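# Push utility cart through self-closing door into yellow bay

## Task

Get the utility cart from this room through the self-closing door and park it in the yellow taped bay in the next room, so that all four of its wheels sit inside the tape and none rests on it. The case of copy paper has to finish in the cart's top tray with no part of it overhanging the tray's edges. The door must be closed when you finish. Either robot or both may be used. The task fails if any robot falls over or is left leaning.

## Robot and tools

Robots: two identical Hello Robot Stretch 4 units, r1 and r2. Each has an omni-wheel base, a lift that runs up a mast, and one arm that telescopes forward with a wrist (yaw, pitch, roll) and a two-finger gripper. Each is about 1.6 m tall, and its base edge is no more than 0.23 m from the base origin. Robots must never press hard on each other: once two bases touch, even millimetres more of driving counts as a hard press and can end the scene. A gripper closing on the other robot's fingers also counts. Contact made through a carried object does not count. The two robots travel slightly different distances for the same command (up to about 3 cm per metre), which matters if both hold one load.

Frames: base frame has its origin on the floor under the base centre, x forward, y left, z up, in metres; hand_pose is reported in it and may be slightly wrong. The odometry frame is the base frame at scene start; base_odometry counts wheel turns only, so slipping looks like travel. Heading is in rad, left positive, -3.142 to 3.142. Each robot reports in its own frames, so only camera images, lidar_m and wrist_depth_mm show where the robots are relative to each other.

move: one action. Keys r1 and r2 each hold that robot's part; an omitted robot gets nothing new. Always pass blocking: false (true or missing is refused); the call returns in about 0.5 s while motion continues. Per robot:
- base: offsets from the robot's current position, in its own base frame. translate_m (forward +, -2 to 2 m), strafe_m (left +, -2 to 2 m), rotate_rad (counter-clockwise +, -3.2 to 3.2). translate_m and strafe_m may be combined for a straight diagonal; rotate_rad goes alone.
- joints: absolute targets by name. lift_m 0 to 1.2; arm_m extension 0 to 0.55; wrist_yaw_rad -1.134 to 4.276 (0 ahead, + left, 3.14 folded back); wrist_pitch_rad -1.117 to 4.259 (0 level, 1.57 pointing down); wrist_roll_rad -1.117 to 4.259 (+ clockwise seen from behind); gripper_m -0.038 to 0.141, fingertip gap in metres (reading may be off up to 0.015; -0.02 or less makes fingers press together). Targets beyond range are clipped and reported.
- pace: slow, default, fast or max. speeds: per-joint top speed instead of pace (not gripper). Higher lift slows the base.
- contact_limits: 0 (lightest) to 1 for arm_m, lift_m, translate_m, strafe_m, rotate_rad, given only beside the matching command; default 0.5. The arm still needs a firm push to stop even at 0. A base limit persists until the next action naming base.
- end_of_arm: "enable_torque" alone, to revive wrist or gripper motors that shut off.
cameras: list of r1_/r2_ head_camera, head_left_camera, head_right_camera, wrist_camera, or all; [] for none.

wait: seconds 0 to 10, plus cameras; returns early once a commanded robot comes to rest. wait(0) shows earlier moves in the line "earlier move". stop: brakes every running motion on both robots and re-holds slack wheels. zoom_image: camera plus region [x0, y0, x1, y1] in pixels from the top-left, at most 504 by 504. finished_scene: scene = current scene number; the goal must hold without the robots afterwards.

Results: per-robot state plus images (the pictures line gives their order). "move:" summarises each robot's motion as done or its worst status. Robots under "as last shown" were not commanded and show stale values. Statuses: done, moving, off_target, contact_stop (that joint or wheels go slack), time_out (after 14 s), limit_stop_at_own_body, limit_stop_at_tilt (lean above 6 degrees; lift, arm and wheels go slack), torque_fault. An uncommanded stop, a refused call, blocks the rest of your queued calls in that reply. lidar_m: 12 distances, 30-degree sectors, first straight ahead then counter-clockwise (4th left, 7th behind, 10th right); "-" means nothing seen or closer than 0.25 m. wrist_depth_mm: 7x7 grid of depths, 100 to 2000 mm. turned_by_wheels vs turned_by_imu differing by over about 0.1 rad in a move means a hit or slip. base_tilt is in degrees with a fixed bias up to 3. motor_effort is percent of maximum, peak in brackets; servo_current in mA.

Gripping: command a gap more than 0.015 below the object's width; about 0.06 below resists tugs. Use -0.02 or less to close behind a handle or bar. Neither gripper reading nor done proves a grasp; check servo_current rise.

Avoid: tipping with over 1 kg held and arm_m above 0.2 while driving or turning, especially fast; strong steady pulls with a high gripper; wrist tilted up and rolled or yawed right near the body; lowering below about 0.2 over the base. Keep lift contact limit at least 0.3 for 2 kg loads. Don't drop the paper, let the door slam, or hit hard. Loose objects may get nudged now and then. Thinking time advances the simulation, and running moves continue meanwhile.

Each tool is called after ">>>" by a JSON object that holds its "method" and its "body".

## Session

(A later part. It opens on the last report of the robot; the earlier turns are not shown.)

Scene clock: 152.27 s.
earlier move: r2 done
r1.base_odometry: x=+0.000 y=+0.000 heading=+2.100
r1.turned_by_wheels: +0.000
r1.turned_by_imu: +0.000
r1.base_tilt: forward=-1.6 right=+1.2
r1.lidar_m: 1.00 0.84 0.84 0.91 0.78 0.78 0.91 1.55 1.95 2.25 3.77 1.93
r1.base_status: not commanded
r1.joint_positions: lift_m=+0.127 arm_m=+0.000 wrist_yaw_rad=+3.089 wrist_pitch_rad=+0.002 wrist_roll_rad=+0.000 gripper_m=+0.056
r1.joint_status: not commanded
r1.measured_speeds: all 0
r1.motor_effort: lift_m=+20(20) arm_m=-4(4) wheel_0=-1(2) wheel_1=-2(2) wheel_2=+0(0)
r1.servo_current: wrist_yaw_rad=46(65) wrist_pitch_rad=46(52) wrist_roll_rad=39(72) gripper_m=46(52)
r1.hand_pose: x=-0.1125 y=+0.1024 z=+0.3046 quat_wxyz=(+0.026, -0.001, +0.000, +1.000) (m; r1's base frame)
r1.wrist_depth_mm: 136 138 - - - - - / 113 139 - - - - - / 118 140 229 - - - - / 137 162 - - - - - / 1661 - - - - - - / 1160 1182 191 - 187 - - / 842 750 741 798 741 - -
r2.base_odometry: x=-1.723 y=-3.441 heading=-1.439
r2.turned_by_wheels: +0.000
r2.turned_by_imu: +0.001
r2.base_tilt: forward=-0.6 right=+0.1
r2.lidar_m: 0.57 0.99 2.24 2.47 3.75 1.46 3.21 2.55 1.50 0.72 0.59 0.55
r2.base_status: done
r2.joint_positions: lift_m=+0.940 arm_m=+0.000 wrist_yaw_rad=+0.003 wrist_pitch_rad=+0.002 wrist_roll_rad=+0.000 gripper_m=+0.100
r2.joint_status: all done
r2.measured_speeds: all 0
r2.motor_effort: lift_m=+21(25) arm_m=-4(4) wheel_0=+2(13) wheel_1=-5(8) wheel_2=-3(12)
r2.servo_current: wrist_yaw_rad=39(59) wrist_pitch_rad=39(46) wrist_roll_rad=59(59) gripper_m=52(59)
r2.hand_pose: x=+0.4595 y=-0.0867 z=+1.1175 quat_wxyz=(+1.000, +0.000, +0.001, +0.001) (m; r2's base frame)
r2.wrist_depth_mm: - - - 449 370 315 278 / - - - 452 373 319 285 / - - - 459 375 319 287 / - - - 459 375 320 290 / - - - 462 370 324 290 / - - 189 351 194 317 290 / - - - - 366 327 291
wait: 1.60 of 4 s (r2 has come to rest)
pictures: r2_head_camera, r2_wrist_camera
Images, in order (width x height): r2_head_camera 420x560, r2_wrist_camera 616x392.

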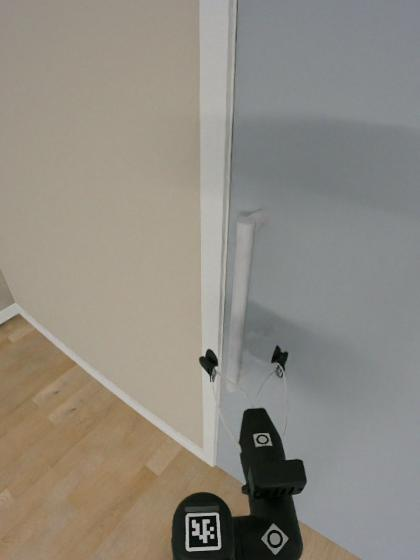

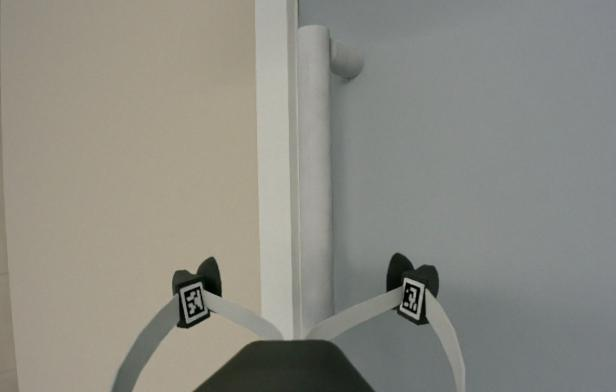

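>>> {"method": "move", "body": {"blocking": false, "cameras": [], "r2": {"base":{"strafe_m":0.088},"joints":{"wrist_yaw_rad":-0.35,"gripper_m":0.07}}}}

>>> {"method": "wait", "body": {"seconds": 3, "cameras": ["r2_head_camera","r2_wrist_camera"]}}

Scene clock: 159.70 s.
move: r2 moving
r1: as last shown
r1.base_tilt: forward=-1.6 right=+1.3
r1.lidar_m: 1.01 0.84 0.84 0.94 0.77 0.76 0.91 1.58 1.94 2.26 3.82 1.97
r1.servo_current: wrist_yaw_rad=65(65) wrist_pitch_rad=46(52) wrist_roll_rad=52(65) gripper_m=39(46)
r1.wrist_depth_mm: 136 139 - - - - - / 113 139 - - - - - / 117 140 228 - - - - / 137 162 - - - - - / 1708 - - - - - - / 1182 1205 192 - 188 - - / 831 750 759 809 750 - -
r2.base_odometry: x=-1.687 y=-3.437 heading=-1.439
r2.turned_by_wheels: +0.000
r2.turned_by_imu: +0.001
r2.base_tilt: forward=-0.7 right=+0.1
r2.lidar_m: 0.58 0.99 2.21 2.41 3.68 1.46 3.20 2.57 1.55 0.76 0.60 0.60
r2.base_status: strafe_m moving
r2.joint_positions: lift_m=+0.940 arm_m=+0.000 wrist_yaw_rad=-0.344 wrist_pitch_rad=+0.002 wrist_roll_rad=+0.000 gripper_m=+0.084
r2.joint_status: wrist_yaw_rad moving; gripper_m moving
r2.measured_speeds: translate_m=+0.001 strafe_m=+0.141 rotate_rad=-0.003 lift_m=+0.000 arm_m=+0.000 wrist_yaw_rad=-0.155 wrist_pitch_rad=+0.000 wrist_roll_rad=+0.000
r2.motor_effort: lift_m=+21(21) arm_m=-4(4) wheel_0=-8(13) wheel_1=+11(11) wheel_2=-1(2)
r2.servo_current: wrist_yaw_rad=13(130) wrist_pitch_rad=39(46) wrist_roll_rad=39(65) gripper_m=78(98)
r2.hand_pose: x=+0.4129 y=-0.1796 z=+1.1175 quat_wxyz=(+0.985, +0.000, +0.001, -0.171) (m; r2's base frame)
r2.wrist_depth_mm: - 455 - 394 368 338 315 / - 459 366 394 368 340 320 / - 459 368 399 375 343 322 / - 466 370 399 375 345 324 / - 469 368 402 377 347 324 / - 473 195 402 191 343 330 / - 466 373 - 370 351 329
pictures: none
No camera images: "cameras" was empty.

Scene clock: 160.60 s.
earlier move: r2 done
r1.base_odometry: x=+0.000 y=+0.000 heading=+2.100
r1.turned_by_wheels: +0.000
r1.turned_by_imu: +0.000
r1.base_tilt: forward=-1.6 right=+1.3
r1.lidar_m: 1.00 0.85 0.84 0.91 0.77 0.78 0.91 1.57 1.94 2.23 3.79 1.95
r1.base_status: not commanded
r1.joint_positions: lift_m=+0.127 arm_m=+0.000 wrist_yaw_rad=+3.089 wrist_pitch_rad=+0.002 wrist_roll_rad=+0.000 gripper_m=+0.056
r1.joint_status: not commanded
r1.measured_speeds: all 0
r1.motor_effort: lift_m=+20(20) arm_m=-4(4) wheel_0=-1(2) wheel_1=-2(2) wheel_2=+0(0)
r1.servo_current: wrist_yaw_rad=46(65) wrist_pitch_rad=39(52) wrist_roll_rad=46(65) gripper_m=46(46)
r1.hand_pose: x=-0.1125 y=+0.1024 z=+0.3046 quat_wxyz=(+0.026, -0.001, +0.000, +1.000) (m; r1's base frame)
r1.wrist_depth_mm: 136 138 - - - - - / 113 139 - - - - - / 117 140 229 - - - - / 137 162 - - - - - / 1661 - - - - - - / 1182 1182 192 - 187 - - / 842 750 750 798 750 - -
r2.base_odometry: x=-1.636 y=-3.430 heading=-1.439
r2.turned_by_wheels: +0.000
r2.turned_by_imu: +0.000
r2.base_tilt: forward=-0.7 right=+0.1
r2.lidar_m: 0.70 1.07 2.18 2.38 3.62 1.42 3.29 2.62 1.61 0.79 0.63 0.61
r2.base_status: done
r2.joint_positions: lift_m=+0.940 arm_m=+0.000 wrist_yaw_rad=-0.347 wrist_pitch_rad=+0.002 wrist_roll_rad=+0.000 gripper_m=+0.070
r2.joint_status: all done
r2.measured_speeds: all 0
r2.motor_effort: lift_m=+21(21) arm_m=-4(4) wheel_0=+0(14) wheel_1=+0(11) wheel_2=+0(2)
r2.servo_current: wrist_yaw_rad=46(130) wrist_pitch_rad=39(46) wrist_roll_rad=46(65) gripper_m=52(98)
r2.hand_pose: x=+0.4124 y=-0.1803 z=+1.1175 quat_wxyz=(+0.985, +0.000, +0.001, -0.173) (m; r2's base frame)
r2.wrist_depth_mm: - - 480 - 394 370 351 / - - 480 - 397 373 353 / - - 477 - 399 377 355 / - - 480 - 399 377 351 / - - 477 - 397 382 357 / - - 191 - 189 379 362 / - - 492 - - 373 357
wait: 0.90 of 3 s (r2 has come to rest)
pictures: r2_head_camera, r2_wrist_camera
Images, in order (width x height): r2_head_camera 420x560, r2_wrist_camera 616x392.

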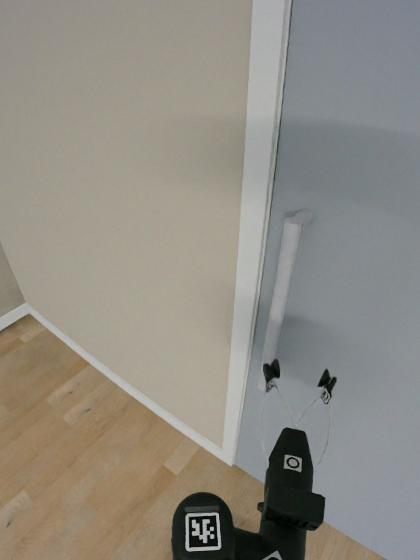

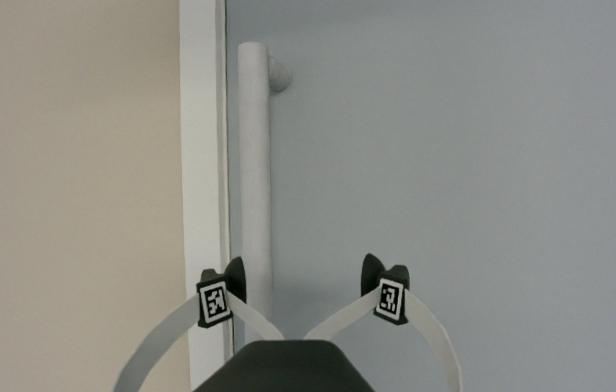

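>>> {"method": "move", "body": {"blocking": false, "cameras": [], "r2": {"base":{"translate_m":0.13},"joints":{"gripper_m":0.08},"contact_limits":{"translate_m":0.2},"pace":"slow"}}}

>>> {"method": "wait", "body": {"seconds": 3, "cameras": ["r2_head_camera","r2_wrist_camera"]}}

Scene clock: 176.57 s.
move: r2 moving
r1: as last shown
r1.base_tilt: forward=-1.5 right=+1.2
r1.lidar_m: 1.01 0.83 0.84 0.91 0.76 0.77 0.91 1.56 1.93 2.22 3.80 1.95
r1.motor_effort: lift_m=+20(20) arm_m=-4(4) wheel_0=-1(2) wheel_1=-1(2) wheel_2=+0(0)
r1.servo_current: wrist_yaw_rad=33(65) wrist_pitch_rad=33(52) wrist_roll_rad=72(72) gripper_m=39(46)
r1.wrist_depth_mm: 136 139 - - - - - / 113 139 - - - - - / 118 139 229 - - - - / 137 162 - - - - - / 1661 - - - - - - / 1182 1182 191 - 188 - - / 831 750 759 809 750 - -
r2.base_odometry: x=-1.634 y=-3.442 heading=-1.439
r2.turned_by_wheels: +0.000
r2.turned_by_imu: +0.001
r2.base_tilt: forward=-0.7 right=+0.1
r2.lidar_m: 0.67 1.09 2.14 2.37 3.67 1.40 3.29 2.61 1.59 0.80 0.61 0.57
r2.base_status: translate_m moving
r2.joint_positions: lift_m=+0.940 arm_m=+0.000 wrist_yaw_rad=-0.347 wrist_pitch_rad=+0.002 wrist_roll_rad=+0.000 gripper_m=+0.079
r2.joint_status: gripper_m moving
r2.measured_speeds: translate_m=+0.049 strafe_m=+0.000 rotate_rad=+0.002 lift_m=+0.000 arm_m=+0.000 wrist_yaw_rad=+0.000 wrist_pitch_rad=+0.000 wrist_roll_rad=+0.000
r2.motor_effort: lift_m=+21(21) arm_m=-4(4) wheel_0=+5(10) wheel_1=+7(7) wheel_2=-9(10)
r2.servo_current: wrist_yaw_rad=33(59) wrist_pitch_rad=46(46) wrist_roll_rad=52(59) gripper_m=65(78)
r2.contact_limits: translate_m 0.2
r2.hand_pose: x=+0.4124 y=-0.1803 z=+1.1175 quat_wxyz=(+0.985, +0.000, +0.001, -0.173) (m; r2's base frame)
r2.wrist_depth_mm: - - 466 - 392 366 343 / - - 466 - 397 366 345 / - - 469 - 397 368 345 / - - 466 - 397 370 347 / - - 466 - 394 373 351 / - - 193 - 190 370 351 / - 128 484 - 404 368 351
pictures: none
No camera images: "cameras" was empty.

Scene clock: 178.63 s.
earlier move: r2 done
r1.base_odometry: x=+0.000 y=+0.000 heading=+2.100
r1.turned_by_wheels: +0.000
r1.turned_by_imu: +0.000
r1.base_tilt: forward=-1.6 right=+1.3
r1.lidar_m: 1.00 0.82 0.85 0.92 0.76 0.77 0.92 1.54 1.95 2.25 3.79 1.95
r1.base_status: not commanded
r1.joint_positions: lift_m=+0.127 arm_m=+0.000 wrist_yaw_rad=+3.089 wrist_pitch_rad=+0.002 wrist_roll_rad=+0.000 gripper_m=+0.056
r1.joint_status: not commanded
r1.measured_speeds: all 0
r1.motor_effort: lift_m=+20(20) arm_m=-4(4) wheel_0=-1(2) wheel_1=-1(2) wheel_2=+0(0)
r1.servo_current: wrist_yaw_rad=33(72) wrist_pitch_rad=46(52) wrist_roll_rad=46(72) gripper_m=39(46)
r1.hand_pose: x=-0.1125 y=+0.1024 z=+0.3046 quat_wxyz=(+0.026, -0.001, +0.000, +1.000) (m; r1's base frame)
r1.wrist_depth_mm: 136 138 - - - - - / 113 139 - - - - - / 117 140 229 - - - - / 137 161 - - - - - / 1661 - - - - - - / 1160 1182 191 - 187 - - / 842 750 750 798 750 - -
r2.base_odometry: x=-1.619 y=-3.558 heading=-1.439
r2.turned_by_wheels: +0.000
r2.turned_by_imu: +0.000
r2.base_tilt: forward=-0.7 right=+0.1
r2.lidar_m: 0.58 0.89 2.08 2.31 3.52 1.49 3.36 2.66 1.42 0.67 0.53 0.46
r2.base_status: done
r2.joint_positions: lift_m=+0.940 arm_m=+0.000 wrist_yaw_rad=-0.347 wrist_pitch_rad=+0.002 wrist_roll_rad=+0.000 gripper_m=+0.080
r2.joint_status: all done
r2.measured_speeds: all 0
r2.motor_effort: lift_m=+21(21) arm_m=-4(4) wheel_0=+5(10) wheel_1=+4(7) wheel_2=-4(11)
r2.servo_current: wrist_yaw_rad=52(65) wrist_pitch_rad=46(46) wrist_roll_rad=46(65) gripper_m=52(78)
r2.contact_limits: translate_m 0.2
r2.hand_pose: x=+0.4124 y=-0.1803 z=+1.1175 quat_wxyz=(+0.985, +0.000, +0.001, -0.173) (m; r2's base frame)
r2.wrist_depth_mm: 449 404 355 281 306 282 265 / 459 407 355 258 307 282 267 / 455 407 359 322 307 286 268 / 459 413 362 263 312 286 270 / 462 415 362 274 309 287 272 / 466 424 195 273 194 289 273 / 462 410 366 - 309 285 272
wait: 2.07 of 3 s (r2 has come to rest)
pictures: r2_head_camera, r2_wrist_camera
Images, in order (width x height): r2_head_camera 420x560, r2_wrist_camera 616x392.

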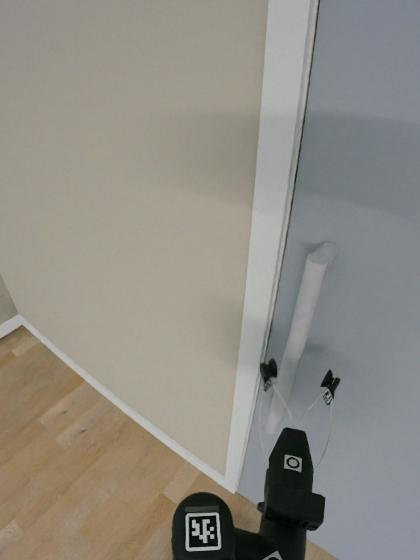

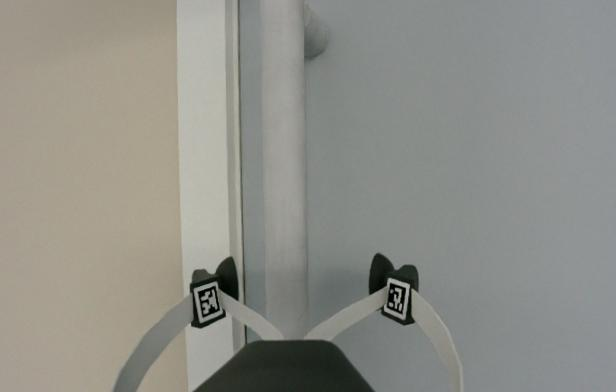

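>>> {"method": "move", "body": {"blocking": false, "cameras": [], "r2": {"base":{"translate_m":0.075},"contact_limits":{"translate_m":0.2},"pace":"slow"}}}

>>> {"method": "wait", "body": {"seconds": 3, "cameras": ["r2_head_camera","r2_wrist_camera"]}}

>>> {"method": "zoom_image", "body": {"camera": "r2_head_camera", "region": [220, 300, 400, 500]}}

Scene clock: 184.87 s.
move: r2 moving
r1: as last shown
r1.base_tilt: forward=-1.5 right=+1.2
r1.lidar_m: 1.01 0.83 0.84 0.92 0.76 0.77 0.89 1.56 1.93 2.22 3.80 1.96
r1.motor_effort: lift_m=+20(20) arm_m=-4(4) wheel_0=-1(2) wheel_1=-2(2) wheel_2=+0(0)
r1.servo_current: wrist_yaw_rad=39(59) wrist_pitch_rad=39(46) wrist_roll_rad=46(72) gripper_m=39(46)
r1.wrist_depth_mm: 136 138 - - - - - / 113 139 - - - - - / 118 139 229 - - - - / 137 161 - - - - - / 1661 - - - - - - / 1160 1205 193 - 188 - - / 854 759 759 798 741 - -
r2.base_odometry: x=-1.617 y=-3.571 heading=-1.439
r2.turned_by_wheels: +0.000
r2.turned_by_imu: +0.001
r2.base_tilt: forward=-0.6 right=+0.1
r2.lidar_m: 0.57 0.89 2.07 2.29 3.52 1.51 3.39 2.72 1.37 0.65 0.51 0.46
r2.base_status: translate_m moving
r2.joint_positions: lift_m=+0.940 arm_m=+0.000 wrist_yaw_rad=-0.347 wrist_pitch_rad=+0.002 wrist_roll_rad=+0.000 gripper_m=+0.080
r2.joint_status: not commanded
r2.measured_speeds: translate_m=+0.049 strafe_m=-0.001 rotate_rad=+0.001 lift_m=+0.000 arm_m=+0.000 wrist_yaw_rad=+0.000 wrist_pitch_rad=+0.000 wrist_roll_rad=+0.000
r2.motor_effort: lift_m=+21(21) arm_m=-4(4) wheel_0=+4(10) wheel_1=+5(6) wheel_2=-10(11)
r2.servo_current: wrist_yaw_rad=46(59) wrist_pitch_rad=46(46) wrist_roll_rad=59(65) gripper_m=52(52)
r2.contact_limits: translate_m 0.2
r2.hand_pose: x=+0.4124 y=-0.1803 z=+1.1175 quat_wxyz=(+0.985, +0.000, +0.001, -0.173) (m; r2's base frame)
r2.wrist_depth_mm: 436 392 343 256 294 276 257 / 445 392 343 254 297 276 258 / 445 397 347 254 300 278 259 / 455 402 349 257 301 279 263 / 452 404 351 257 301 279 264 / 459 410 196 257 194 278 265 / 462 402 359 - 300 276 267
pictures: none
No camera images: "cameras" was empty.

Scene clock: 186.37 s.
earlier move: r2 done
r1.base_odometry: x=+0.000 y=+0.000 heading=+2.100
r1.turned_by_wheels: +0.000
r1.turned_by_imu: +0.000
r1.base_tilt: forward=-1.6 right=+1.3
r1.lidar_m: 1.00 0.84 0.82 0.91 0.76 0.77 0.93 1.53 1.94 2.24 3.82 1.95
r1.base_status: not commanded
r1.joint_positions: lift_m=+0.127 arm_m=+0.000 wrist_yaw_rad=+3.089 wrist_pitch_rad=+0.002 wrist_roll_rad=+0.000 gripper_m=+0.056
r1.joint_status: not commanded
r1.measured_speeds: all 0
r1.motor_effort: lift_m=+20(20) arm_m=-4(4) wheel_0=-1(2) wheel_1=-1(2) wheel_2=+0(0)
r1.servo_current: wrist_yaw_rad=39(65) wrist_pitch_rad=39(52) wrist_roll_rad=39(72) gripper_m=39(46)
r1.hand_pose: x=-0.1125 y=+0.1024 z=+0.3046 quat_wxyz=(+0.026, -0.001, +0.000, +1.000) (m; r1's base frame)
r1.wrist_depth_mm: 136 139 - - - - - / 114 139 - - - - - / 118 139 229 - - - - / 137 161 - - - - - / 1661 - - - - - - / 1182 1205 192 - 187 - - / 831 741 750 798 741 - -
r2.base_odometry: x=-1.609 y=-3.632 heading=-1.439
r2.turned_by_wheels: +0.000
r2.turned_by_imu: +0.000
r2.base_tilt: forward=-0.7 right=+0.1
r2.lidar_m: 0.47 0.82 2.03 2.26 3.45 1.58 3.44 2.75 1.20 0.60 0.47 0.39
r2.base_status: done
r2.joint_positions: lift_m=+0.940 arm_m=+0.000 wrist_yaw_rad=-0.347 wrist_pitch_rad=+0.002 wrist_roll_rad=+0.000 gripper_m=+0.080
r2.joint_status: not commanded
r2.measured_speeds: all 0
r2.motor_effort: lift_m=+21(21) arm_m=-4(4) wheel_0=+3(10) wheel_1=+5(8) wheel_2=-7(11)
r2.servo_current: wrist_yaw_rad=46(59) wrist_pitch_rad=39(46) wrist_roll_rad=52(65) gripper_m=46(59)
r2.contact_limits: translate_m 0.2
r2.hand_pose: x=+0.4124 y=-0.1803 z=+1.1175 quat_wxyz=(+0.985, +0.000, +0.001, -0.173) (m; r2's base frame)
r2.wrist_depth_mm: 373 327 285 189 249 230 216 / 375 332 287 190 251 230 219 / 382 336 289 192 252 233 220 / 379 338 291 193 254 234 220 / 384 340 294 195 252 236 223 / 389 343 196 192 194 235 224 / 389 343 298 - 252 232 224
wait: 1.50 of 3 s (r2 has come to rest)
pictures: r2_head_camera, r2_wrist_camera
Images, in order (width x height): r2_head_camera 420x560, r2_wrist_camera 616x392.

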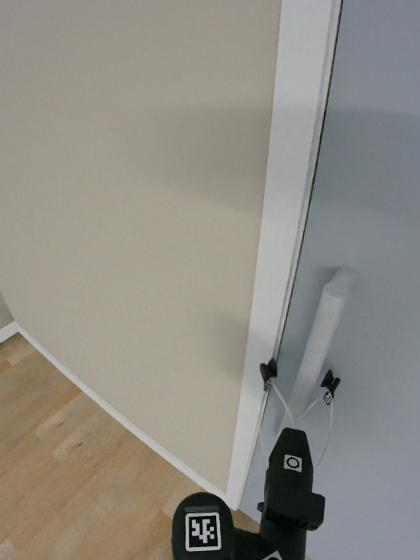

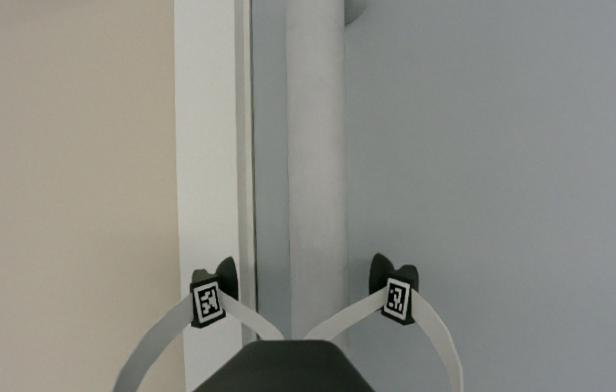

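Scaled by 2.520 from the camera's 420x560 image, which has a finer 1200x1600 frame.

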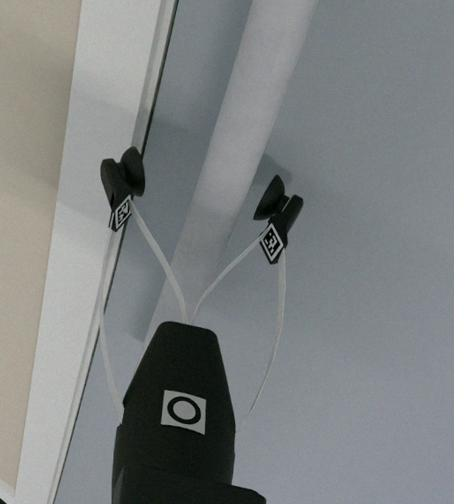

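>>> {"method": "move", "body": {"blocking": false, "cameras": [], "r2": {"base":{"translate_m":0.02},"contact_limits":{"translate_m":0.2},"pace":"slow"}}}

>>> {"method": "wait", "body": {"seconds": 1.5, "cameras": []}}

>>> {"method": "move", "body": {"blocking": false, "cameras": [], "r2": {"joints":{"gripper_m":-0.03}}}}

>>> {"method": "wait", "body": {"seconds": 2.5, "cameras": ["r2_head_camera","r2_wrist_camera"]}}

>>> {"method": "zoom_image", "body": {"camera": "r2_head_camera", "region": [220, 300, 400, 500]}}

Scene clock: 195.17 s.
move: r2 moving
r1: as last shown
r1.lidar_m: 1.01 0.85 0.81 0.94 0.77 0.78 0.89 1.55 1.96 2.26 3.79 1.95
r1.motor_effort: lift_m=+20(20) arm_m=-4(4) wheel_0=-1(2) wheel_1=-2(2) wheel_2=+0(0)
r1.servo_current: wrist_yaw_rad=65(65) wrist_pitch_rad=46(46) wrist_roll_rad=59(59) gripper_m=46(46)
r1.wrist_depth_mm: 136 139 - - - - - / 113 139 - - - - - / 117 140 229 - - - - / 137 162 - - - - - / 1708 - - - - - - / 1182 1205 193 - 187 - - / 842 741 759 809 741 - -
r2.base_odometry: x=-1.607 y=-3.645 heading=-1.439
r2.turned_by_wheels: +0.000
r2.turned_by_imu: +0.001
r2.base_tilt: forward=-0.7 right=+0.1
r2.lidar_m: 0.48 0.79 2.03 2.23 3.45 1.60 3.43 2.73 1.21 0.54 0.47 0.38
r2.base_status: translate_m moving
r2.joint_positions: lift_m=+0.940 arm_m=+0.000 wrist_yaw_rad=-0.347 wrist_pitch_rad=+0.002 wrist_roll_rad=+0.000 gripper_m=+0.080
r2.joint_status: not commanded
r2.measured_speeds: translate_m=+0.042 strafe_m=+0.000 rotate_rad=-0.001 lift_m=+0.000 arm_m=+0.000 wrist_yaw_rad=+0.000 wrist_pitch_rad=+0.000 wrist_roll_rad=+0.000
r2.motor_effort: lift_m=+21(21) arm_m=-4(4) wheel_0=+5(8) wheel_1=+4(7) wheel_2=-8(11)
r2.servo_current: wrist_yaw_rad=59(59) wrist_pitch_rad=46(46) wrist_roll_rad=39(59) gripper_m=52(52)
r2.contact_limits: translate_m 0.2
r2.hand_pose: x=+0.4124 y=-0.1803 z=+1.1175 quat_wxyz=(+0.985, +0.000, +0.001, -0.173) (m; r2's base frame)
r2.wrist_depth_mm: 357 319 276 179 241 222 211 / 362 320 278 180 240 224 211 / 362 324 279 181 242 227 213 / 368 325 283 182 244 229 214 / 373 329 283 182 242 228 216 / 375 332 196 183 192 227 217 / 377 332 287 - 247 224 217
pictures: none
No camera images: "cameras" was empty.

Scene clock: 195.83 s.
earlier move: r2 done
r1.base_odometry: x=+0.000 y=+0.000 heading=+2.100
r1.turned_by_wheels: +0.000
r1.turned_by_imu: +0.000
r1.base_tilt: forward=-1.6 right=+1.3
r1.lidar_m: 1.01 0.85 0.84 0.92 0.77 0.77 0.91 1.55 1.94 2.23 3.79 1.96
r1.base_status: not commanded
r1.joint_positions: lift_m=+0.127 arm_m=+0.000 wrist_yaw_rad=+3.089 wrist_pitch_rad=+0.002 wrist_roll_rad=+0.000 gripper_m=+0.056
r1.joint_status: not commanded
r1.measured_speeds: all 0
r1.motor_effort: lift_m=+20(20) arm_m=-4(4) wheel_0=-2(2) wheel_1=-2(2) wheel_2=+0(0)
r1.servo_current: wrist_yaw_rad=39(65) wrist_pitch_rad=39(52) wrist_roll_rad=46(65) gripper_m=46(46)
r1.hand_pose: x=-0.1125 y=+0.1024 z=+0.3046 quat_wxyz=(+0.026, -0.001, +0.000, +1.000) (m; r1's base frame)
r1.wrist_depth_mm: 137 138 - - - - - / 113 139 - - - - - / 117 140 229 - - - - / 137 162 - - - - - / 1661 - - - - - - / 1205 1205 192 - 187 - - / 842 741 750 798 741 - -
r2.base_odometry: x=-1.606 y=-3.652 heading=-1.439
r2.turned_by_wheels: +0.000
r2.turned_by_imu: +0.000
r2.base_tilt: forward=-0.7 right=+0.1
r2.lidar_m: 0.49 0.79 2.03 2.24 3.44 1.58 3.46 2.76 1.20 0.57 0.45 0.38
r2.base_status: done
r2.joint_positions: lift_m=+0.940 arm_m=+0.000 wrist_yaw_rad=-0.350 wrist_pitch_rad=+0.002 wrist_roll_rad=+0.000 gripper_m=+0.080
r2.joint_status: not commanded
r2.measured_speeds: all 0
r2.motor_effort: lift_m=+21(21) arm_m=-4(4) wheel_0=+4(9) wheel_1=+5(7) wheel_2=-7(11)
r2.servo_current: wrist_yaw_rad=59(59) wrist_pitch_rad=39(46) wrist_roll_rad=39(59) gripper_m=52(52)
r2.contact_limits: translate_m 0.2
r2.hand_pose: x=+0.4119 y=-0.1810 z=+1.1175 quat_wxyz=(+0.985, +0.000, +0.001, -0.174) (m; r2's base frame)
r2.wrist_depth_mm: 340 307 268 173 236 217 206 / 345 309 268 174 235 220 - / 345 314 272 178 236 221 208 / 349 314 273 175 236 222 210 / 353 317 274 175 237 223 211 / 362 322 196 176 192 222 211 / 359 324 278 - 239 220 213
wait: 0.67 of 1.5 s (r2 has come to rest)
pictures: none
No camera images: "cameras" was empty.

Scene clock: 196.33 s.
move: r2 moving
r1: as last shown
r1.base_tilt: forward=-1.6 right=+1.2
r1.lidar_m: 1.01 0.83 0.85 0.95 0.78 0.77 0.91 1.56 1.94 2.22 3.80 1.96
r1.motor_effort: lift_m=+20(20) arm_m=-4(4) wheel_0=-1(2) wheel_1=-1(2) wheel_2=+0(0)
r1.servo_current: wrist_yaw_rad=39(65) wrist_pitch_rad=39(46) wrist_roll_rad=65(65) gripper_m=39(46)
r1.wrist_depth_mm: 137 139 - - - - - / 113 139 - - - - - / 118 140 229 - - - - / 137 161 - - - - - / 1618 - - - - - - / 1182 1205 192 - 187 - - / 842 741 750 798 741 - -
r2.base_odometry: x=-1.606 y=-3.652 heading=-1.439
r2.turned_by_wheels: +0.000
r2.turned_by_imu: +0.000
r2.base_tilt: forward=-0.7 right=+0.1
r2.lidar_m: 0.49 0.81 2.03 2.22 3.45 1.58 3.46 2.74 1.21 0.57 0.45 0.38
r2.base_status: not commanded
r2.joint_positions: lift_m=+0.940 arm_m=+0.000 wrist_yaw_rad=-0.351 wrist_pitch_rad=+0.002 wrist_roll_rad=+0.000 gripper_m=+0.061
r2.joint_status: gripper_m moving
r2.measured_speeds: translate_m=+0.002 strafe_m=+0.000 rotate_rad=+0.001 lift_m=+0.000 arm_m=+0.000 wrist_yaw_rad=+0.000 wrist_pitch_rad=+0.000 wrist_roll_rad=+0.000
r2.motor_effort: lift_m=+21(21) arm_m=-4(4) wheel_0=+4(5) wheel_1=+5(5) wheel_2=-6(7)
r2.servo_current: wrist_yaw_rad=52(59) wrist_pitch_rad=33(46) wrist_roll_rad=59(59) gripper_m=124(137)
r2.contact_limits: translate_m 0.2
r2.hand_pose: x=+0.4116 y=-0.1814 z=+1.1175 quat_wxyz=(+0.985, +0.000, +0.001, -0.175) (m; r2's base frame)
r2.wrist_depth_mm: 347 307 267 171 233 216 205 / 347 312 270 182 233 219 - / 353 315 272 262 234 219 207 / 353 317 276 174 234 220 208 / 359 319 274 176 235 221 210 / 362 322 193 173 189 222 210 / 362 325 279 - 237 218 212
pictures: none
No camera images: "cameras" was empty.

Scene clock: 197.63 s.
earlier move: r2 done
r1.base_odometry: x=+0.000 y=+0.000 heading=+2.100
r1.turned_by_wheels: +0.000
r1.turned_by_imu: +0.000
r1.base_tilt: forward=-1.5 right=+1.3
r1.lidar_m: 1.01 0.85 0.84 0.93 0.77 0.76 0.90 1.57 1.96 2.21 3.81 1.98
r1.base_status: not commanded
r1.joint_positions: lift_m=+0.127 arm_m=+0.000 wrist_yaw_rad=+3.089 wrist_pitch_rad=+0.002 wrist_roll_rad=+0.000 gripper_m=+0.056
r1.joint_status: not commanded
r1.measured_speeds: all 0
r1.motor_effort: lift_m=+20(20) arm_m=-4(4) wheel_0=-2(2) wheel_1=-2(2) wheel_2=+0(0)
r1.servo_current: wrist_yaw_rad=59(65) wrist_pitch_rad=39(52) wrist_roll_rad=46(65) gripper_m=46(46)
r1.hand_pose: x=-0.1125 y=+0.1024 z=+0.3046 quat_wxyz=(+0.026, -0.001, +0.000, +1.000) (m; r1's base frame)
r1.wrist_depth_mm: 136 139 - - - - - / 114 139 - - - - - / 118 139 229 - - - - / 137 162 - - - - - / 1661 - - - - - - / 1182 1205 191 - 187 - - / 842 759 750 809 741 - -
r2.base_odometry: x=-1.607 y=-3.652 heading=-1.440
r2.turned_by_wheels: -0.001
r2.turned_by_imu: -0.001
r2.base_tilt: forward=-0.6 right=+0.1
r2.lidar_m: 0.48 0.80 2.01 2.19 3.46 1.60 1.84 2.75 1.19 0.59 0.43 0.37
r2.base_status: not commanded
r2.joint_positions: lift_m=+0.940 arm_m=+0.000 wrist_yaw_rad=-0.353 wrist_pitch_rad=+0.002 wrist_roll_rad=+0.000 gripper_m=-0.028
r2.joint_status: all done
r2.measured_speeds: all 0
r2.motor_effort: lift_m=+21(21) arm_m=-4(4) wheel_0=-12(12) wheel_1=+2(5) wheel_2=-1(7)
r2.servo_current: wrist_yaw_rad=46(65) wrist_pitch_rad=46(46) wrist_roll_rad=46(59) gripper_m=130(267)
r2.contact_limits: translate_m 0.2
r2.hand_pose: x=+0.4113 y=-0.1817 z=+1.1175 quat_wxyz=(+0.984, +0.000, +0.001, -0.176) (m; r2's base frame)
r2.wrist_depth_mm: 332 298 260 164 227 210 200 / 338 303 263 163 227 211 202 / 340 304 265 165 229 213 202 / 338 306 267 164 231 214 204 / 345 309 268 167 232 216 204 / 347 312 185 167 181 213 206 / 351 314 271 - 232 211 206
wait: 1.30 of 2.5 s (r2 has come to rest)
pictures: r2_head_camera, r2_wrist_camera
Images, in order (width x height): r2_head_camera 420x560, r2_wrist_camera 616x392.

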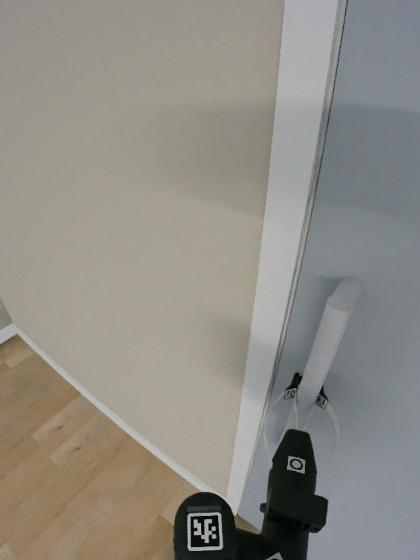

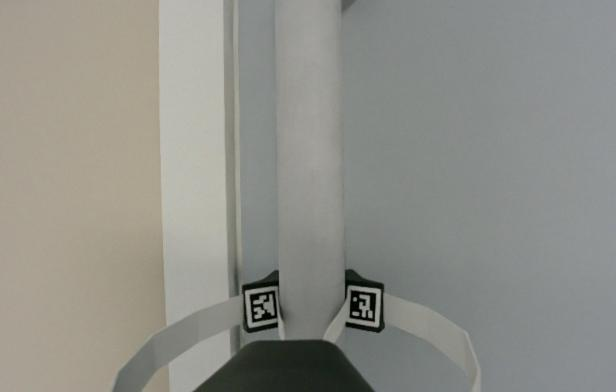

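Scaled by 2.520 from the camera's 420x560 image, which has a finer 1200x1600 frame.

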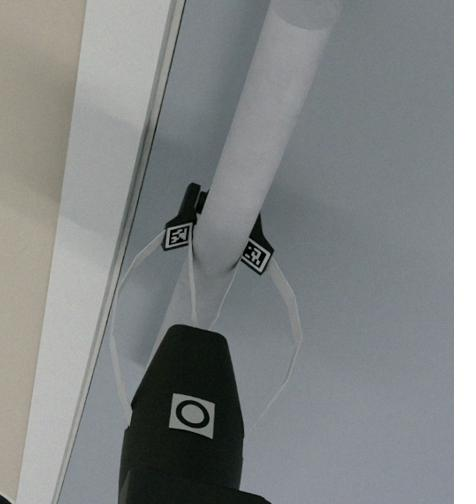

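>>> {"method": "move", "body": {"blocking": false, "cameras": [], "r2": {"base":{"translate_m":-0.151,"strafe_m":0.067},"pace":"slow"}}}

>>> {"method": "wait", "body": {"seconds": 4, "cameras": ["r2_head_camera","r2_wrist_camera"]}}

Scene clock: 210.63 s.
move: r2 moving
r1: as last shown
r1.base_tilt: forward=-1.6 right=+1.3
r1.lidar_m: 1.00 0.85 0.83 0.92 0.77 0.77 0.91 1.58 1.95 2.26 3.82 2.00
r1.servo_current: wrist_yaw_rad=39(52) wrist_pitch_rad=46(46) wrist_roll_rad=72(72) gripper_m=39(46)
r1.wrist_depth_mm: 136 139 - - - - - / 114 139 - - - - - / 118 139 229 - - - - / 137 162 - - - - - / 1661 - - - - - - / 1182 1182 191 - 187 - - / 842 759 759 809 741 - -
r2.base_odometry: x=-1.603 y=-3.640 heading=-1.440
r2.turned_by_wheels: -0.001
r2.turned_by_imu: +0.000
r2.base_tilt: forward=-0.6 right=+0.1
r2.lidar_m: 0.50 0.81 2.03 2.26 3.43 1.58 1.85 2.76 1.22 0.55 0.44 0.36
r2.base_status: translate_m moving; strafe_m moving
r2.joint_positions: lift_m=+0.940 arm_m=+0.000 wrist_yaw_rad=-0.353 wrist_pitch_rad=+0.002 wrist_roll_rad=+0.000 gripper_m=-0.028
r2.joint_status: not commanded
r2.measured_speeds: translate_m=-0.048 strafe_m=+0.021 rotate_rad=+0.001 lift_m=+0.000 arm_m=+0.000 wrist_yaw_rad=+0.000 wrist_pitch_rad=+0.000 wrist_roll_rad=+0.000
r2.motor_effort: lift_m=+21(21) arm_m=-4(4) wheel_0=-17(21) wheel_1=-6(6) wheel_2=+13(13)
r2.servo_current: wrist_yaw_rad=52(65) wrist_pitch_rad=46(46) wrist_roll_rad=46(52) gripper_m=137(137)
r2.hand_pose: x=+0.4113 y=-0.1817 z=+1.1175 quat_wxyz=(+0.984, +0.000, +0.001, -0.176) (m; r2's base frame)
r2.wrist_depth_mm: 349 315 272 164 226 211 201 / 355 319 273 163 228 212 203 / 357 320 276 167 229 213 203 / 357 322 277 165 231 215 204 / 362 324 277 167 232 216 205 / 366 327 185 166 181 215 206 / 366 330 283 - 232 213 207
pictures: none
No camera images: "cameras" was empty.

Scene clock: 212.97 s.
earlier move: r2 done
r1.base_odometry: x=+0.000 y=+0.000 heading=+2.100
r1.turned_by_wheels: +0.000
r1.turned_by_imu: +0.000
r1.base_tilt: forward=-1.6 right=+1.2
r1.lidar_m: 1.00 0.85 0.84 0.89 0.77 0.76 0.91 1.55 1.94 2.24 3.79 2.24
r1.base_status: not commanded
r1.joint_positions: lift_m=+0.127 arm_m=+0.000 wrist_yaw_rad=+3.089 wrist_pitch_rad=+0.002 wrist_roll_rad=+0.000 gripper_m=+0.056
r1.joint_status: not commanded
r1.measured_speeds: all 0
r1.motor_effort: lift_m=+20(20) arm_m=-4(4) wheel_0=-2(2) wheel_1=-2(2) wheel_2=+0(0)
r1.servo_current: wrist_yaw_rad=39(65) wrist_pitch_rad=33(52) wrist_roll_rad=46(72) gripper_m=39(46)
r1.hand_pose: x=-0.1125 y=+0.1024 z=+0.3046 quat_wxyz=(+0.026, -0.001, +0.000, +1.000) (m; r1's base frame)
r1.wrist_depth_mm: 136 139 - - - - - / 113 139 - - - - - / 117 140 229 - - - - / 137 161 - - - - - / 1708 - - - - - - / 1160 1229 192 - 187 - - / 831 759 759 798 732 - -
r2.base_odometry: x=-1.560 y=-3.495 heading=-1.440
r2.turned_by_wheels: +0.001
r2.turned_by_imu: +0.000
r2.base_tilt: forward=-0.6 right=+0.1
r2.lidar_m: 0.51 1.05 2.07 2.26 3.51 1.47 1.69 2.71 1.61 0.69 0.48 0.38
r2.base_status: done
r2.joint_positions: lift_m=+0.940 arm_m=+0.000 wrist_yaw_rad=-0.345 wrist_pitch_rad=+0.002 wrist_roll_rad=+0.000 gripper_m=-0.028
r2.joint_status: not commanded
r2.measured_speeds: all 0
r2.motor_effort: lift_m=+21(21) arm_m=-4(4) wheel_0=-11(21) wheel_1=-6(7) wheel_2=+12(16)
r2.servo_current: wrist_yaw_rad=46(65) wrist_pitch_rad=39(52) wrist_roll_rad=46(59) gripper_m=130(137)
r2.hand_pose: x=+0.4127 y=-0.1798 z=+1.1175 quat_wxyz=(+0.985, +0.000, +0.001, -0.172) (m; r2's base frame)
r2.wrist_depth_mm: - - 253 162 231 220 214 / - - 254 163 232 223 216 / - - 256 164 234 224 218 / - - 257 167 236 226 218 / - - 257 167 236 227 219 / - - 185 168 181 226 220 / - - - - 236 225 221
wait: 2.33 of 4 s (r2 has come to rest)
pictures: r2_head_camera, r2_wrist_camera
Images, in order (width x height): r2_head_camera 420x560, r2_wrist_camera 616x392.

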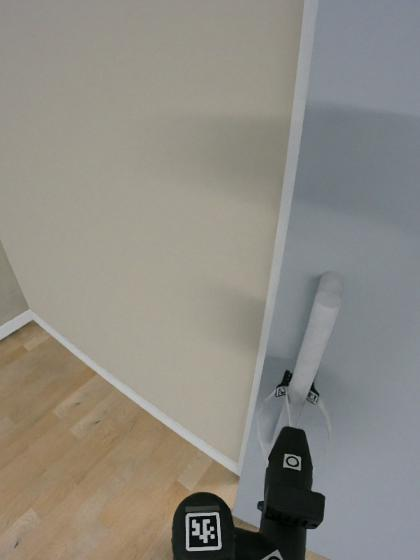

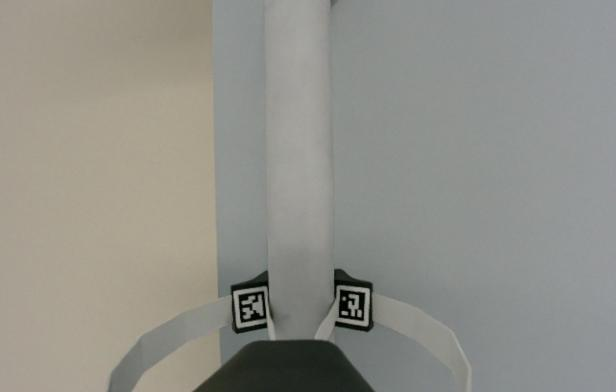

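>>> {"method": "move", "body": {"blocking": false, "cameras": [], "r2": {"base":{"translate_m":-0.161,"strafe_m":0.035},"pace":"slow"}}}

>>> {"method": "wait", "body": {"seconds": 4, "cameras": ["r2_head_camera","r2_wrist_camera"]}}

>>> {"method": "move", "body": {"blocking": false, "cameras": [], "r2": {"base":{"translate_m":-0.160,"strafe_m":0.003},"pace":"slow"}}}

>>> {"method": "wait", "body": {"seconds": 4, "cameras": ["r2_head_camera","r2_wrist_camera"]}}

Scene clock: 218.83 s.
move: r2 moving
r1: as last shown
r1.lidar_m: 0.99 0.82 0.84 0.93 0.79 0.76 0.90 1.57 1.95 2.25 3.80 2.24
r1.motor_effort: lift_m=+20(20) arm_m=-4(4) wheel_0=-1(2) wheel_1=-2(2) wheel_2=+0(0)
r1.servo_current: wrist_yaw_rad=59(59) wrist_pitch_rad=46(46) wrist_roll_rad=46(65) gripper_m=39(46)
r1.wrist_depth_mm: 136 139 - - - - - / 113 139 - - - - - / 118 139 229 - - - - / 137 161 - - - - - / 1708 - - - - - - / 1182 1205 193 - 187 - - / 842 750 759 788 750 - -
r2.base_odometry: x=-1.559 y=-3.482 heading=-1.440
r2.turned_by_wheels: +0.000
r2.turned_by_imu: +0.001
r2.base_tilt: forward=-0.6 right=+0.1
r2.lidar_m: 0.48 1.09 2.07 2.30 3.52 1.43 1.66 2.71 1.61 0.68 0.50 0.38
r2.base_status: translate_m moving; strafe_m moving
r2.joint_positions: lift_m=+0.940 arm_m=+0.000 wrist_yaw_rad=-0.343 wrist_pitch_rad=+0.002 wrist_roll_rad=+0.000 gripper_m=-0.028
r2.joint_status: not commanded
r2.measured_speeds: translate_m=-0.049 strafe_m=+0.010 rotate_rad=-0.001 lift_m=+0.000 arm_m=+0.000 wrist_yaw_rad=+0.008 wrist_pitch_rad=+0.000 wrist_roll_rad=+0.000
r2.motor_effort: lift_m=+21(21) arm_m=-4(4) wheel_0=-12(15) wheel_1=-6(8) wheel_2=+19(19)
r2.servo_current: wrist_yaw_rad=46(59) wrist_pitch_rad=46(52) wrist_roll_rad=46(65) gripper_m=124(130)
r2.hand_pose: x=+0.4131 y=-0.1794 z=+1.1175 quat_wxyz=(+0.985, +0.000, +0.001, -0.171) (m; r2's base frame)
r2.wrist_depth_mm: - - 251 162 232 222 215 / - - 252 163 233 224 216 / - - 254 165 234 225 218 / - - 254 167 236 226 218 / - - 256 167 236 226 220 / - - 183 167 181 226 221 / - - - - 236 226 222
pictures: none
No camera images: "cameras" was empty.

Scene clock: 221.23 s.
earlier move: r2 done
r1.base_odometry: x=+0.000 y=+0.000 heading=+2.100
r1.turned_by_wheels: +0.000
r1.turned_by_imu: +0.000
r1.base_tilt: forward=-1.6 right=+1.3
r1.lidar_m: 0.98 0.85 0.84 0.90 0.77 0.77 0.89 1.54 1.93 2.27 3.76 2.24
r1.base_status: not commanded
r1.joint_positions: lift_m=+0.127 arm_m=+0.000 wrist_yaw_rad=+3.089 wrist_pitch_rad=+0.002 wrist_roll_rad=+0.000 gripper_m=+0.056
r1.joint_status: not commanded
r1.measured_speeds: all 0
r1.motor_effort: lift_m=+20(20) arm_m=-4(4) wheel_0=-1(2) wheel_1=-2(2) wheel_2=+0(0)
r1.servo_current: wrist_yaw_rad=65(72) wrist_pitch_rad=39(46) wrist_roll_rad=59(72) gripper_m=46(46)
r1.hand_pose: x=-0.1125 y=+0.1024 z=+0.3046 quat_wxyz=(+0.026, -0.001, +0.000, +1.000) (m; r1's base frame)
r1.wrist_depth_mm: 136 139 - - - - - / 113 139 - - - - - / 118 140 229 - - - - / 137 161 - - - - - / 1661 - - - - - - / 1205 1205 191 - 187 - - / 854 741 759 798 741 - -
r2.base_odometry: x=-1.546 y=-3.331 heading=-1.439
r2.turned_by_wheels: +0.001
r2.turned_by_imu: +0.003
r2.base_tilt: forward=-0.6 right=+0.0
r2.lidar_m: 0.45 1.30 2.14 2.34 3.61 1.27 1.52 2.63 1.98 0.86 0.49 0.36
r2.base_status: done
r2.joint_positions: lift_m=+0.940 arm_m=+0.000 wrist_yaw_rad=-0.333 wrist_pitch_rad=+0.002 wrist_roll_rad=+0.000 gripper_m=-0.028
r2.joint_status: not commanded
r2.measured_speeds: all 0
r2.motor_effort: lift_m=+21(21) arm_m=-4(4) wheel_0=-1(15) wheel_1=-4(8) wheel_2=+20(23)
r2.servo_current: wrist_yaw_rad=104(111) wrist_pitch_rad=39(52) wrist_roll_rad=33(65) gripper_m=124(130)
r2.hand_pose: x=+0.4149 y=-0.1768 z=+1.1175 quat_wxyz=(+0.986, +0.000, +0.001, -0.166) (m; r2's base frame)
r2.wrist_depth_mm: - - 243 163 237 236 232 / - - 246 164 238 235 233 / - - 247 168 240 236 234 / - - 247 169 241 238 237 / - - 249 169 244 240 236 / - - 184 167 242 241 238 / - - 253 - 246 240 239
wait: 2.40 of 4 s (r2 has come to rest)
pictures: r2_head_camera, r2_wrist_camera
Images, in order (width x height): r2_head_camera 420x560, r2_wrist_camera 616x392.

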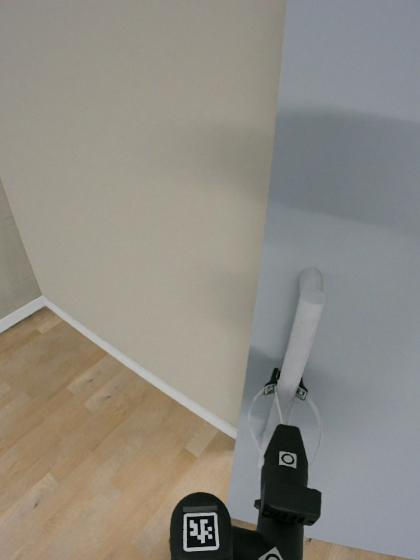

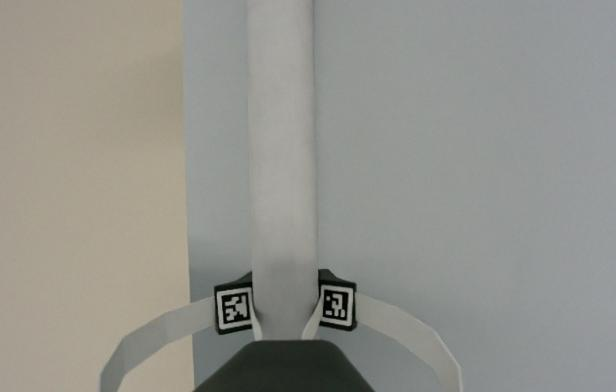

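Scene clock: 221.73 s.
move: r2 moving
r1: as last shown
r1.lidar_m: 1.01 0.84 0.84 0.93 0.78 0.77 0.89 1.55 1.95 2.25 3.79 2.25
r1.servo_current: wrist_yaw_rad=52(65) wrist_pitch_rad=39(46) wrist_roll_rad=46(59) gripper_m=39(46)
r1.wrist_depth_mm: 136 138 - - - - - / 113 139 - - - - - / 117 139 229 - - - - / 137 161 - - - - - / 1661 - - - - - - / 1182 1205 192 - 187 - - / 831 750 750 798 741 - -
r2.base_odometry: x=-1.548 y=-3.319 heading=-1.437
r2.turned_by_wheels: +0.001
r2.turned_by_imu: +0.002
r2.base_tilt: forward=-0.6 right=+0.1
r2.lidar_m: 0.48 1.29 2.15 2.35 3.68 1.27 1.51 2.62 1.99 0.89 0.53 0.37
r2.base_status: translate_m moving; strafe_m moving
r2.joint_positions: lift_m=+0.940 arm_m=+0.000 wrist_yaw_rad=-0.331 wrist_pitch_rad=+0.002 wrist_roll_rad=+0.000 gripper_m=-0.028
r2.joint_status: not commanded
r2.measured_speeds: translate_m=-0.050 strafe_m=+0.001 rotate_rad=+0.000 lift_m=+0.000 arm_m=+0.000 wrist_yaw_rad=+0.005 wrist_pitch_rad=+0.000 wrist_roll_rad=+0.000
r2.motor_effort: lift_m=+21(21) arm_m=-4(4) wheel_0=+0(4) wheel_1=-9(9) wheel_2=+26(26)
r2.servo_current: wrist_yaw_rad=111(111) wrist_pitch_rad=39(46) wrist_roll_rad=46(59) gripper_m=130(130)
r2.hand_pose: x=+0.4152 y=-0.1764 z=+1.1175 quat_wxyz=(+0.986, +0.000, +0.001, -0.165) (m; r2's base frame)
r2.wrist_depth_mm: - - 245 163 237 235 231 / - - 245 164 239 236 234 / - - 247 169 241 237 235 / - - 247 169 242 239 236 / - - 249 166 244 240 238 / - - 184 167 243 241 239 / - - 253 - 246 242 240
pictures: none
No camera images: "cameras" was empty.

Scene clock: 224.10 s.
earlier move: r2 done
r1.base_odometry: x=+0.000 y=+0.000 heading=+2.100
r1.turned_by_wheels: +0.000
r1.turned_by_imu: +0.000
r1.base_tilt: forward=-1.6 right=+1.3
r1.lidar_m: 0.99 0.85 0.82 0.90 0.76 0.75 0.92 1.55 1.95 2.23 3.75 2.24
r1.base_status: not commanded
r1.joint_positions: lift_m=+0.127 arm_m=+0.000 wrist_yaw_rad=+3.089 wrist_pitch_rad=+0.002 wrist_roll_rad=+0.000 gripper_m=+0.056
r1.joint_status: not commanded
r1.measured_speeds: all 0
r1.motor_effort: lift_m=+20(20) arm_m=-4(4) wheel_0=-2(2) wheel_1=-2(2) wheel_2=+0(0)
r1.servo_current: wrist_yaw_rad=65(65) wrist_pitch_rad=39(52) wrist_roll_rad=33(65) gripper_m=39(46)
r1.hand_pose: x=-0.1125 y=+0.1024 z=+0.3046 quat_wxyz=(+0.026, -0.001, +0.000, +1.000) (m; r1's base frame)
r1.wrist_depth_mm: 136 138 - - - - - / 113 139 - - - - - / 118 140 228 - - - - / 137 162 - - - - - / 1708 - - - - - - / 1229 1182 192 - 187 - - / 842 750 750 809 750 - -
r2.base_odometry: x=-1.564 y=-3.173 heading=-1.436
r2.turned_by_wheels: +0.001
r2.turned_by_imu: +0.017
r2.base_tilt: forward=-0.6 right=+0.1
r2.lidar_m: 0.46 1.55 2.23 2.46 3.86 1.15 3.14 2.54 2.19 1.10 0.57 0.38
r2.base_status: done
r2.joint_positions: lift_m=+0.940 arm_m=+0.000 wrist_yaw_rad=-0.322 wrist_pitch_rad=+0.002 wrist_roll_rad=+0.000 gripper_m=-0.029
r2.joint_status: not commanded
r2.measured_speeds: all 0
r2.on_its_own: wrist_yaw_rad is at rest, and its servo_current (189 mA) is outside its rest range (0 to 104 mA)
r2.motor_effort: lift_m=+21(21) arm_m=-4(4) wheel_0=+8(12) wheel_1=-3(9) wheel_2=+25(30)
r2.servo_current: wrist_yaw_rad=189(202) wrist_pitch_rad=39(46) wrist_roll_rad=52(59) gripper_m=111(130)
r2.hand_pose: x=+0.4169 y=-0.1741 z=+1.1175 quat_wxyz=(+0.987, +0.000, +0.001, -0.160) (m; r2's base frame)
r2.wrist_depth_mm: - - 236 241 244 247 250 / - - 237 243 246 247 251 / - 238 238 244 246 248 252 / - - 240 245 247 251 254 / - - 241 204 249 253 255 / - 164 178 175 249 254 256 / - 142 244 - 250 256 257
wait: 2.37 of 4 s (r2 has come to rest)
pictures: r2_head_camera, r2_wrist_camera
Images, in order (width x height): r2_head_camera 420x560, r2_wrist_camera 616x392.

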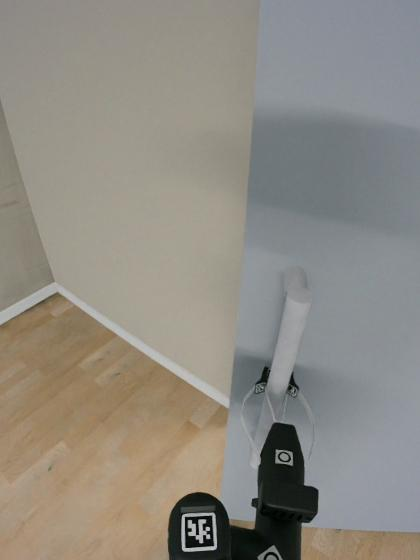

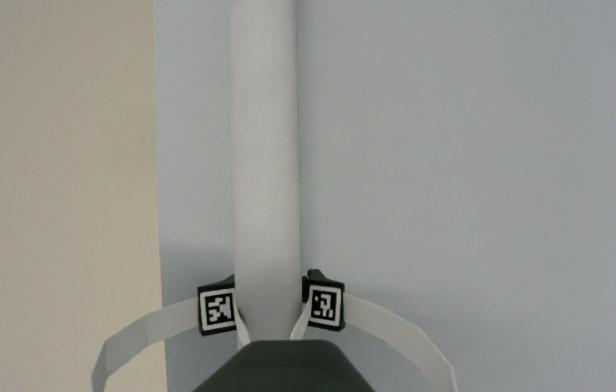

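>>> {"method": "move", "body": {"blocking": false, "cameras": [], "r2": {"base":{"translate_m":-0.175,"strafe_m":0.005},"joints":{"wrist_yaw_rad":-0.15},"speeds":{"wrist_yaw_rad":0.1},"pace":"slow"}}}

>>> {"method": "wait", "body": {"seconds": 4, "cameras": ["r2_head_camera","r2_wrist_camera"]}}

Scene clock: 238.97 s.
move: r2 moving
r1: as last shown
r1.lidar_m: 1.01 0.84 0.83 0.94 0.78 0.75 0.90 1.55 1.93 2.21 3.81 2.24
r1.motor_effort: lift_m=+20(20) arm_m=-4(4) wheel_0=-1(2) wheel_1=-2(2) wheel_2=+0(0)
r1.servo_current: wrist_yaw_rad=72(72) wrist_pitch_rad=46(46) wrist_roll_rad=65(65) gripper_m=46(46)
r1.wrist_depth_mm: 136 138 - - - - - / 113 139 - - - - - / 117 139 229 - - - - / 137 162 - - - - - / 1661 - - - - - - / 1182 1229 193 - 187 - - / 854 741 759 788 750 - -
r2.base_odometry: x=-1.566 y=-3.160 heading=-1.435
r2.turned_by_wheels: +0.002
r2.turned_by_imu: +0.003
r2.base_tilt: forward=-0.6 right=+0.0
r2.lidar_m: 0.43 1.57 2.23 2.50 3.92 1.13 3.15 2.52 2.17 1.12 0.54 0.38
r2.base_status: translate_m moving; strafe_m moving
r2.joint_positions: lift_m=+0.940 arm_m=+0.000 wrist_yaw_rad=-0.286 wrist_pitch_rad=+0.002 wrist_roll_rad=+0.000 gripper_m=-0.029
r2.joint_status: wrist_yaw_rad moving
r2.measured_speeds: translate_m=-0.049 strafe_m=+0.000 rotate_rad=+0.000 lift_m=+0.000 arm_m=+0.000 wrist_yaw_rad=+0.092 wrist_pitch_rad=+0.000 wrist_roll_rad=+0.000
r2.motor_effort: lift_m=+21(21) arm_m=-4(4) wheel_0=+3(9) wheel_1=-7(7) wheel_2=+27(30)
r2.servo_current: wrist_yaw_rad=98(156) wrist_pitch_rad=46(46) wrist_roll_rad=46(52) gripper_m=104(111)
r2.hand_pose: x=+0.4230 y=-0.1652 z=+1.1175 quat_wxyz=(+0.990, +0.000, +0.001, -0.142) (m; r2's base frame)
r2.wrist_depth_mm: - - 237 240 241 244 246 / - - 240 243 243 247 248 / - - 240 175 246 247 249 / - - 243 174 247 250 250 / - - 243 173 248 250 252 / - - 179 167 249 251 253 / - - 245 - 250 253 255
pictures: none
No camera images: "cameras" was empty.

Scene clock: 241.50 s.
earlier move: r2 done
r1.base_odometry: x=+0.000 y=+0.000 heading=+2.100
r1.turned_by_wheels: +0.000
r1.turned_by_imu: +0.000
r1.base_tilt: forward=-1.6 right=+1.3
r1.lidar_m: 1.01 0.82 0.82 0.92 0.78 0.78 0.90 1.56 1.94 2.26 3.82 2.24
r1.base_status: not commanded
r1.joint_positions: lift_m=+0.127 arm_m=+0.000 wrist_yaw_rad=+3.089 wrist_pitch_rad=+0.002 wrist_roll_rad=+0.000 gripper_m=+0.056
r1.joint_status: not commanded
r1.measured_speeds: all 0
r1.motor_effort: lift_m=+20(20) arm_m=-4(4) wheel_0=-1(2) wheel_1=-2(2) wheel_2=+0(0)
r1.servo_current: wrist_yaw_rad=46(72) wrist_pitch_rad=46(52) wrist_roll_rad=39(65) gripper_m=39(52)
r1.hand_pose: x=-0.1125 y=+0.1024 z=+0.3046 quat_wxyz=(+0.026, -0.001, +0.000, +1.000) (m; r1's base frame)
r1.wrist_depth_mm: 136 138 - - - - - / 114 139 - - - - - / 118 140 228 - - - - / 137 162 - - - - - / 1618 - - - - - - / 1182 1205 191 - 187 - - / 831 750 741 798 750 - -
r2.base_odometry: x=-1.583 y=-2.999 heading=-1.437
r2.turned_by_wheels: -0.002
r2.turned_by_imu: -0.001
r2.base_tilt: forward=-0.6 right=+0.1
r2.lidar_m: 0.45 1.78 2.34 2.57 1.44 1.00 3.02 2.43 2.40 1.24 0.64 0.40
r2.base_status: done
r2.joint_positions: lift_m=+0.940 arm_m=+0.000 wrist_yaw_rad=-0.151 wrist_pitch_rad=+0.002 wrist_roll_rad=+0.000 gripper_m=-0.029
r2.joint_status: all done
r2.measured_speeds: all 0
r2.motor_effort: lift_m=+21(21) arm_m=-4(4) wheel_0=-14(16) wheel_1=-7(8) wheel_2=+12(30)
r2.servo_current: wrist_yaw_rad=39(156) wrist_pitch_rad=39(52) wrist_roll_rad=52(59) gripper_m=111(117)
r2.hand_pose: x=+0.4429 y=-0.1298 z=+1.1175 quat_wxyz=(+0.997, +0.000, +0.001, -0.075) (m; r2's base frame)
r2.wrist_depth_mm: - - 236 162 248 255 260 / 1808 - 236 164 248 255 262 / 1863 - 239 167 252 256 263 / 1863 - 239 165 251 258 264 / 1863 - 241 168 253 260 266 / 1863 - 183 167 180 262 270 / - - 243 - 257 260 270
wait: 2.53 of 4 s (r2 has come to rest)
pictures: r2_head_camera, r2_wrist_camera
Images, in order (width x height): r2_head_camera 420x560, r2_wrist_camera 616x392.

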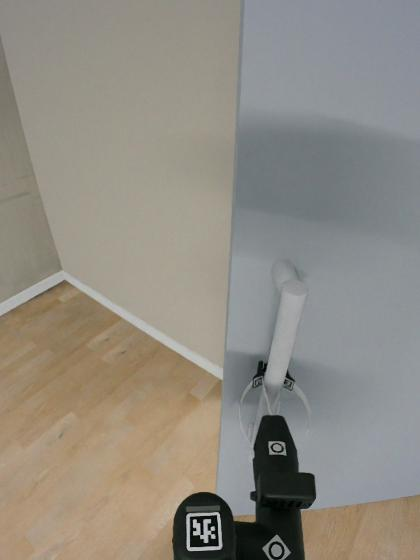

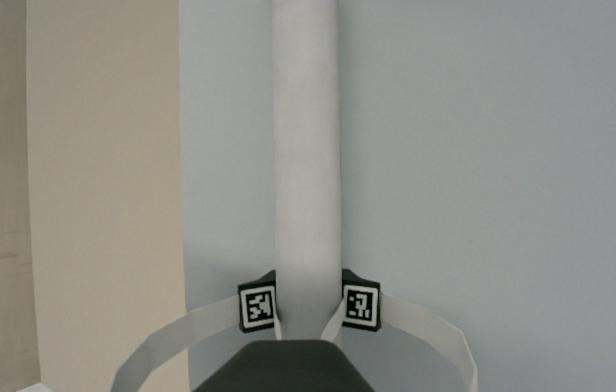

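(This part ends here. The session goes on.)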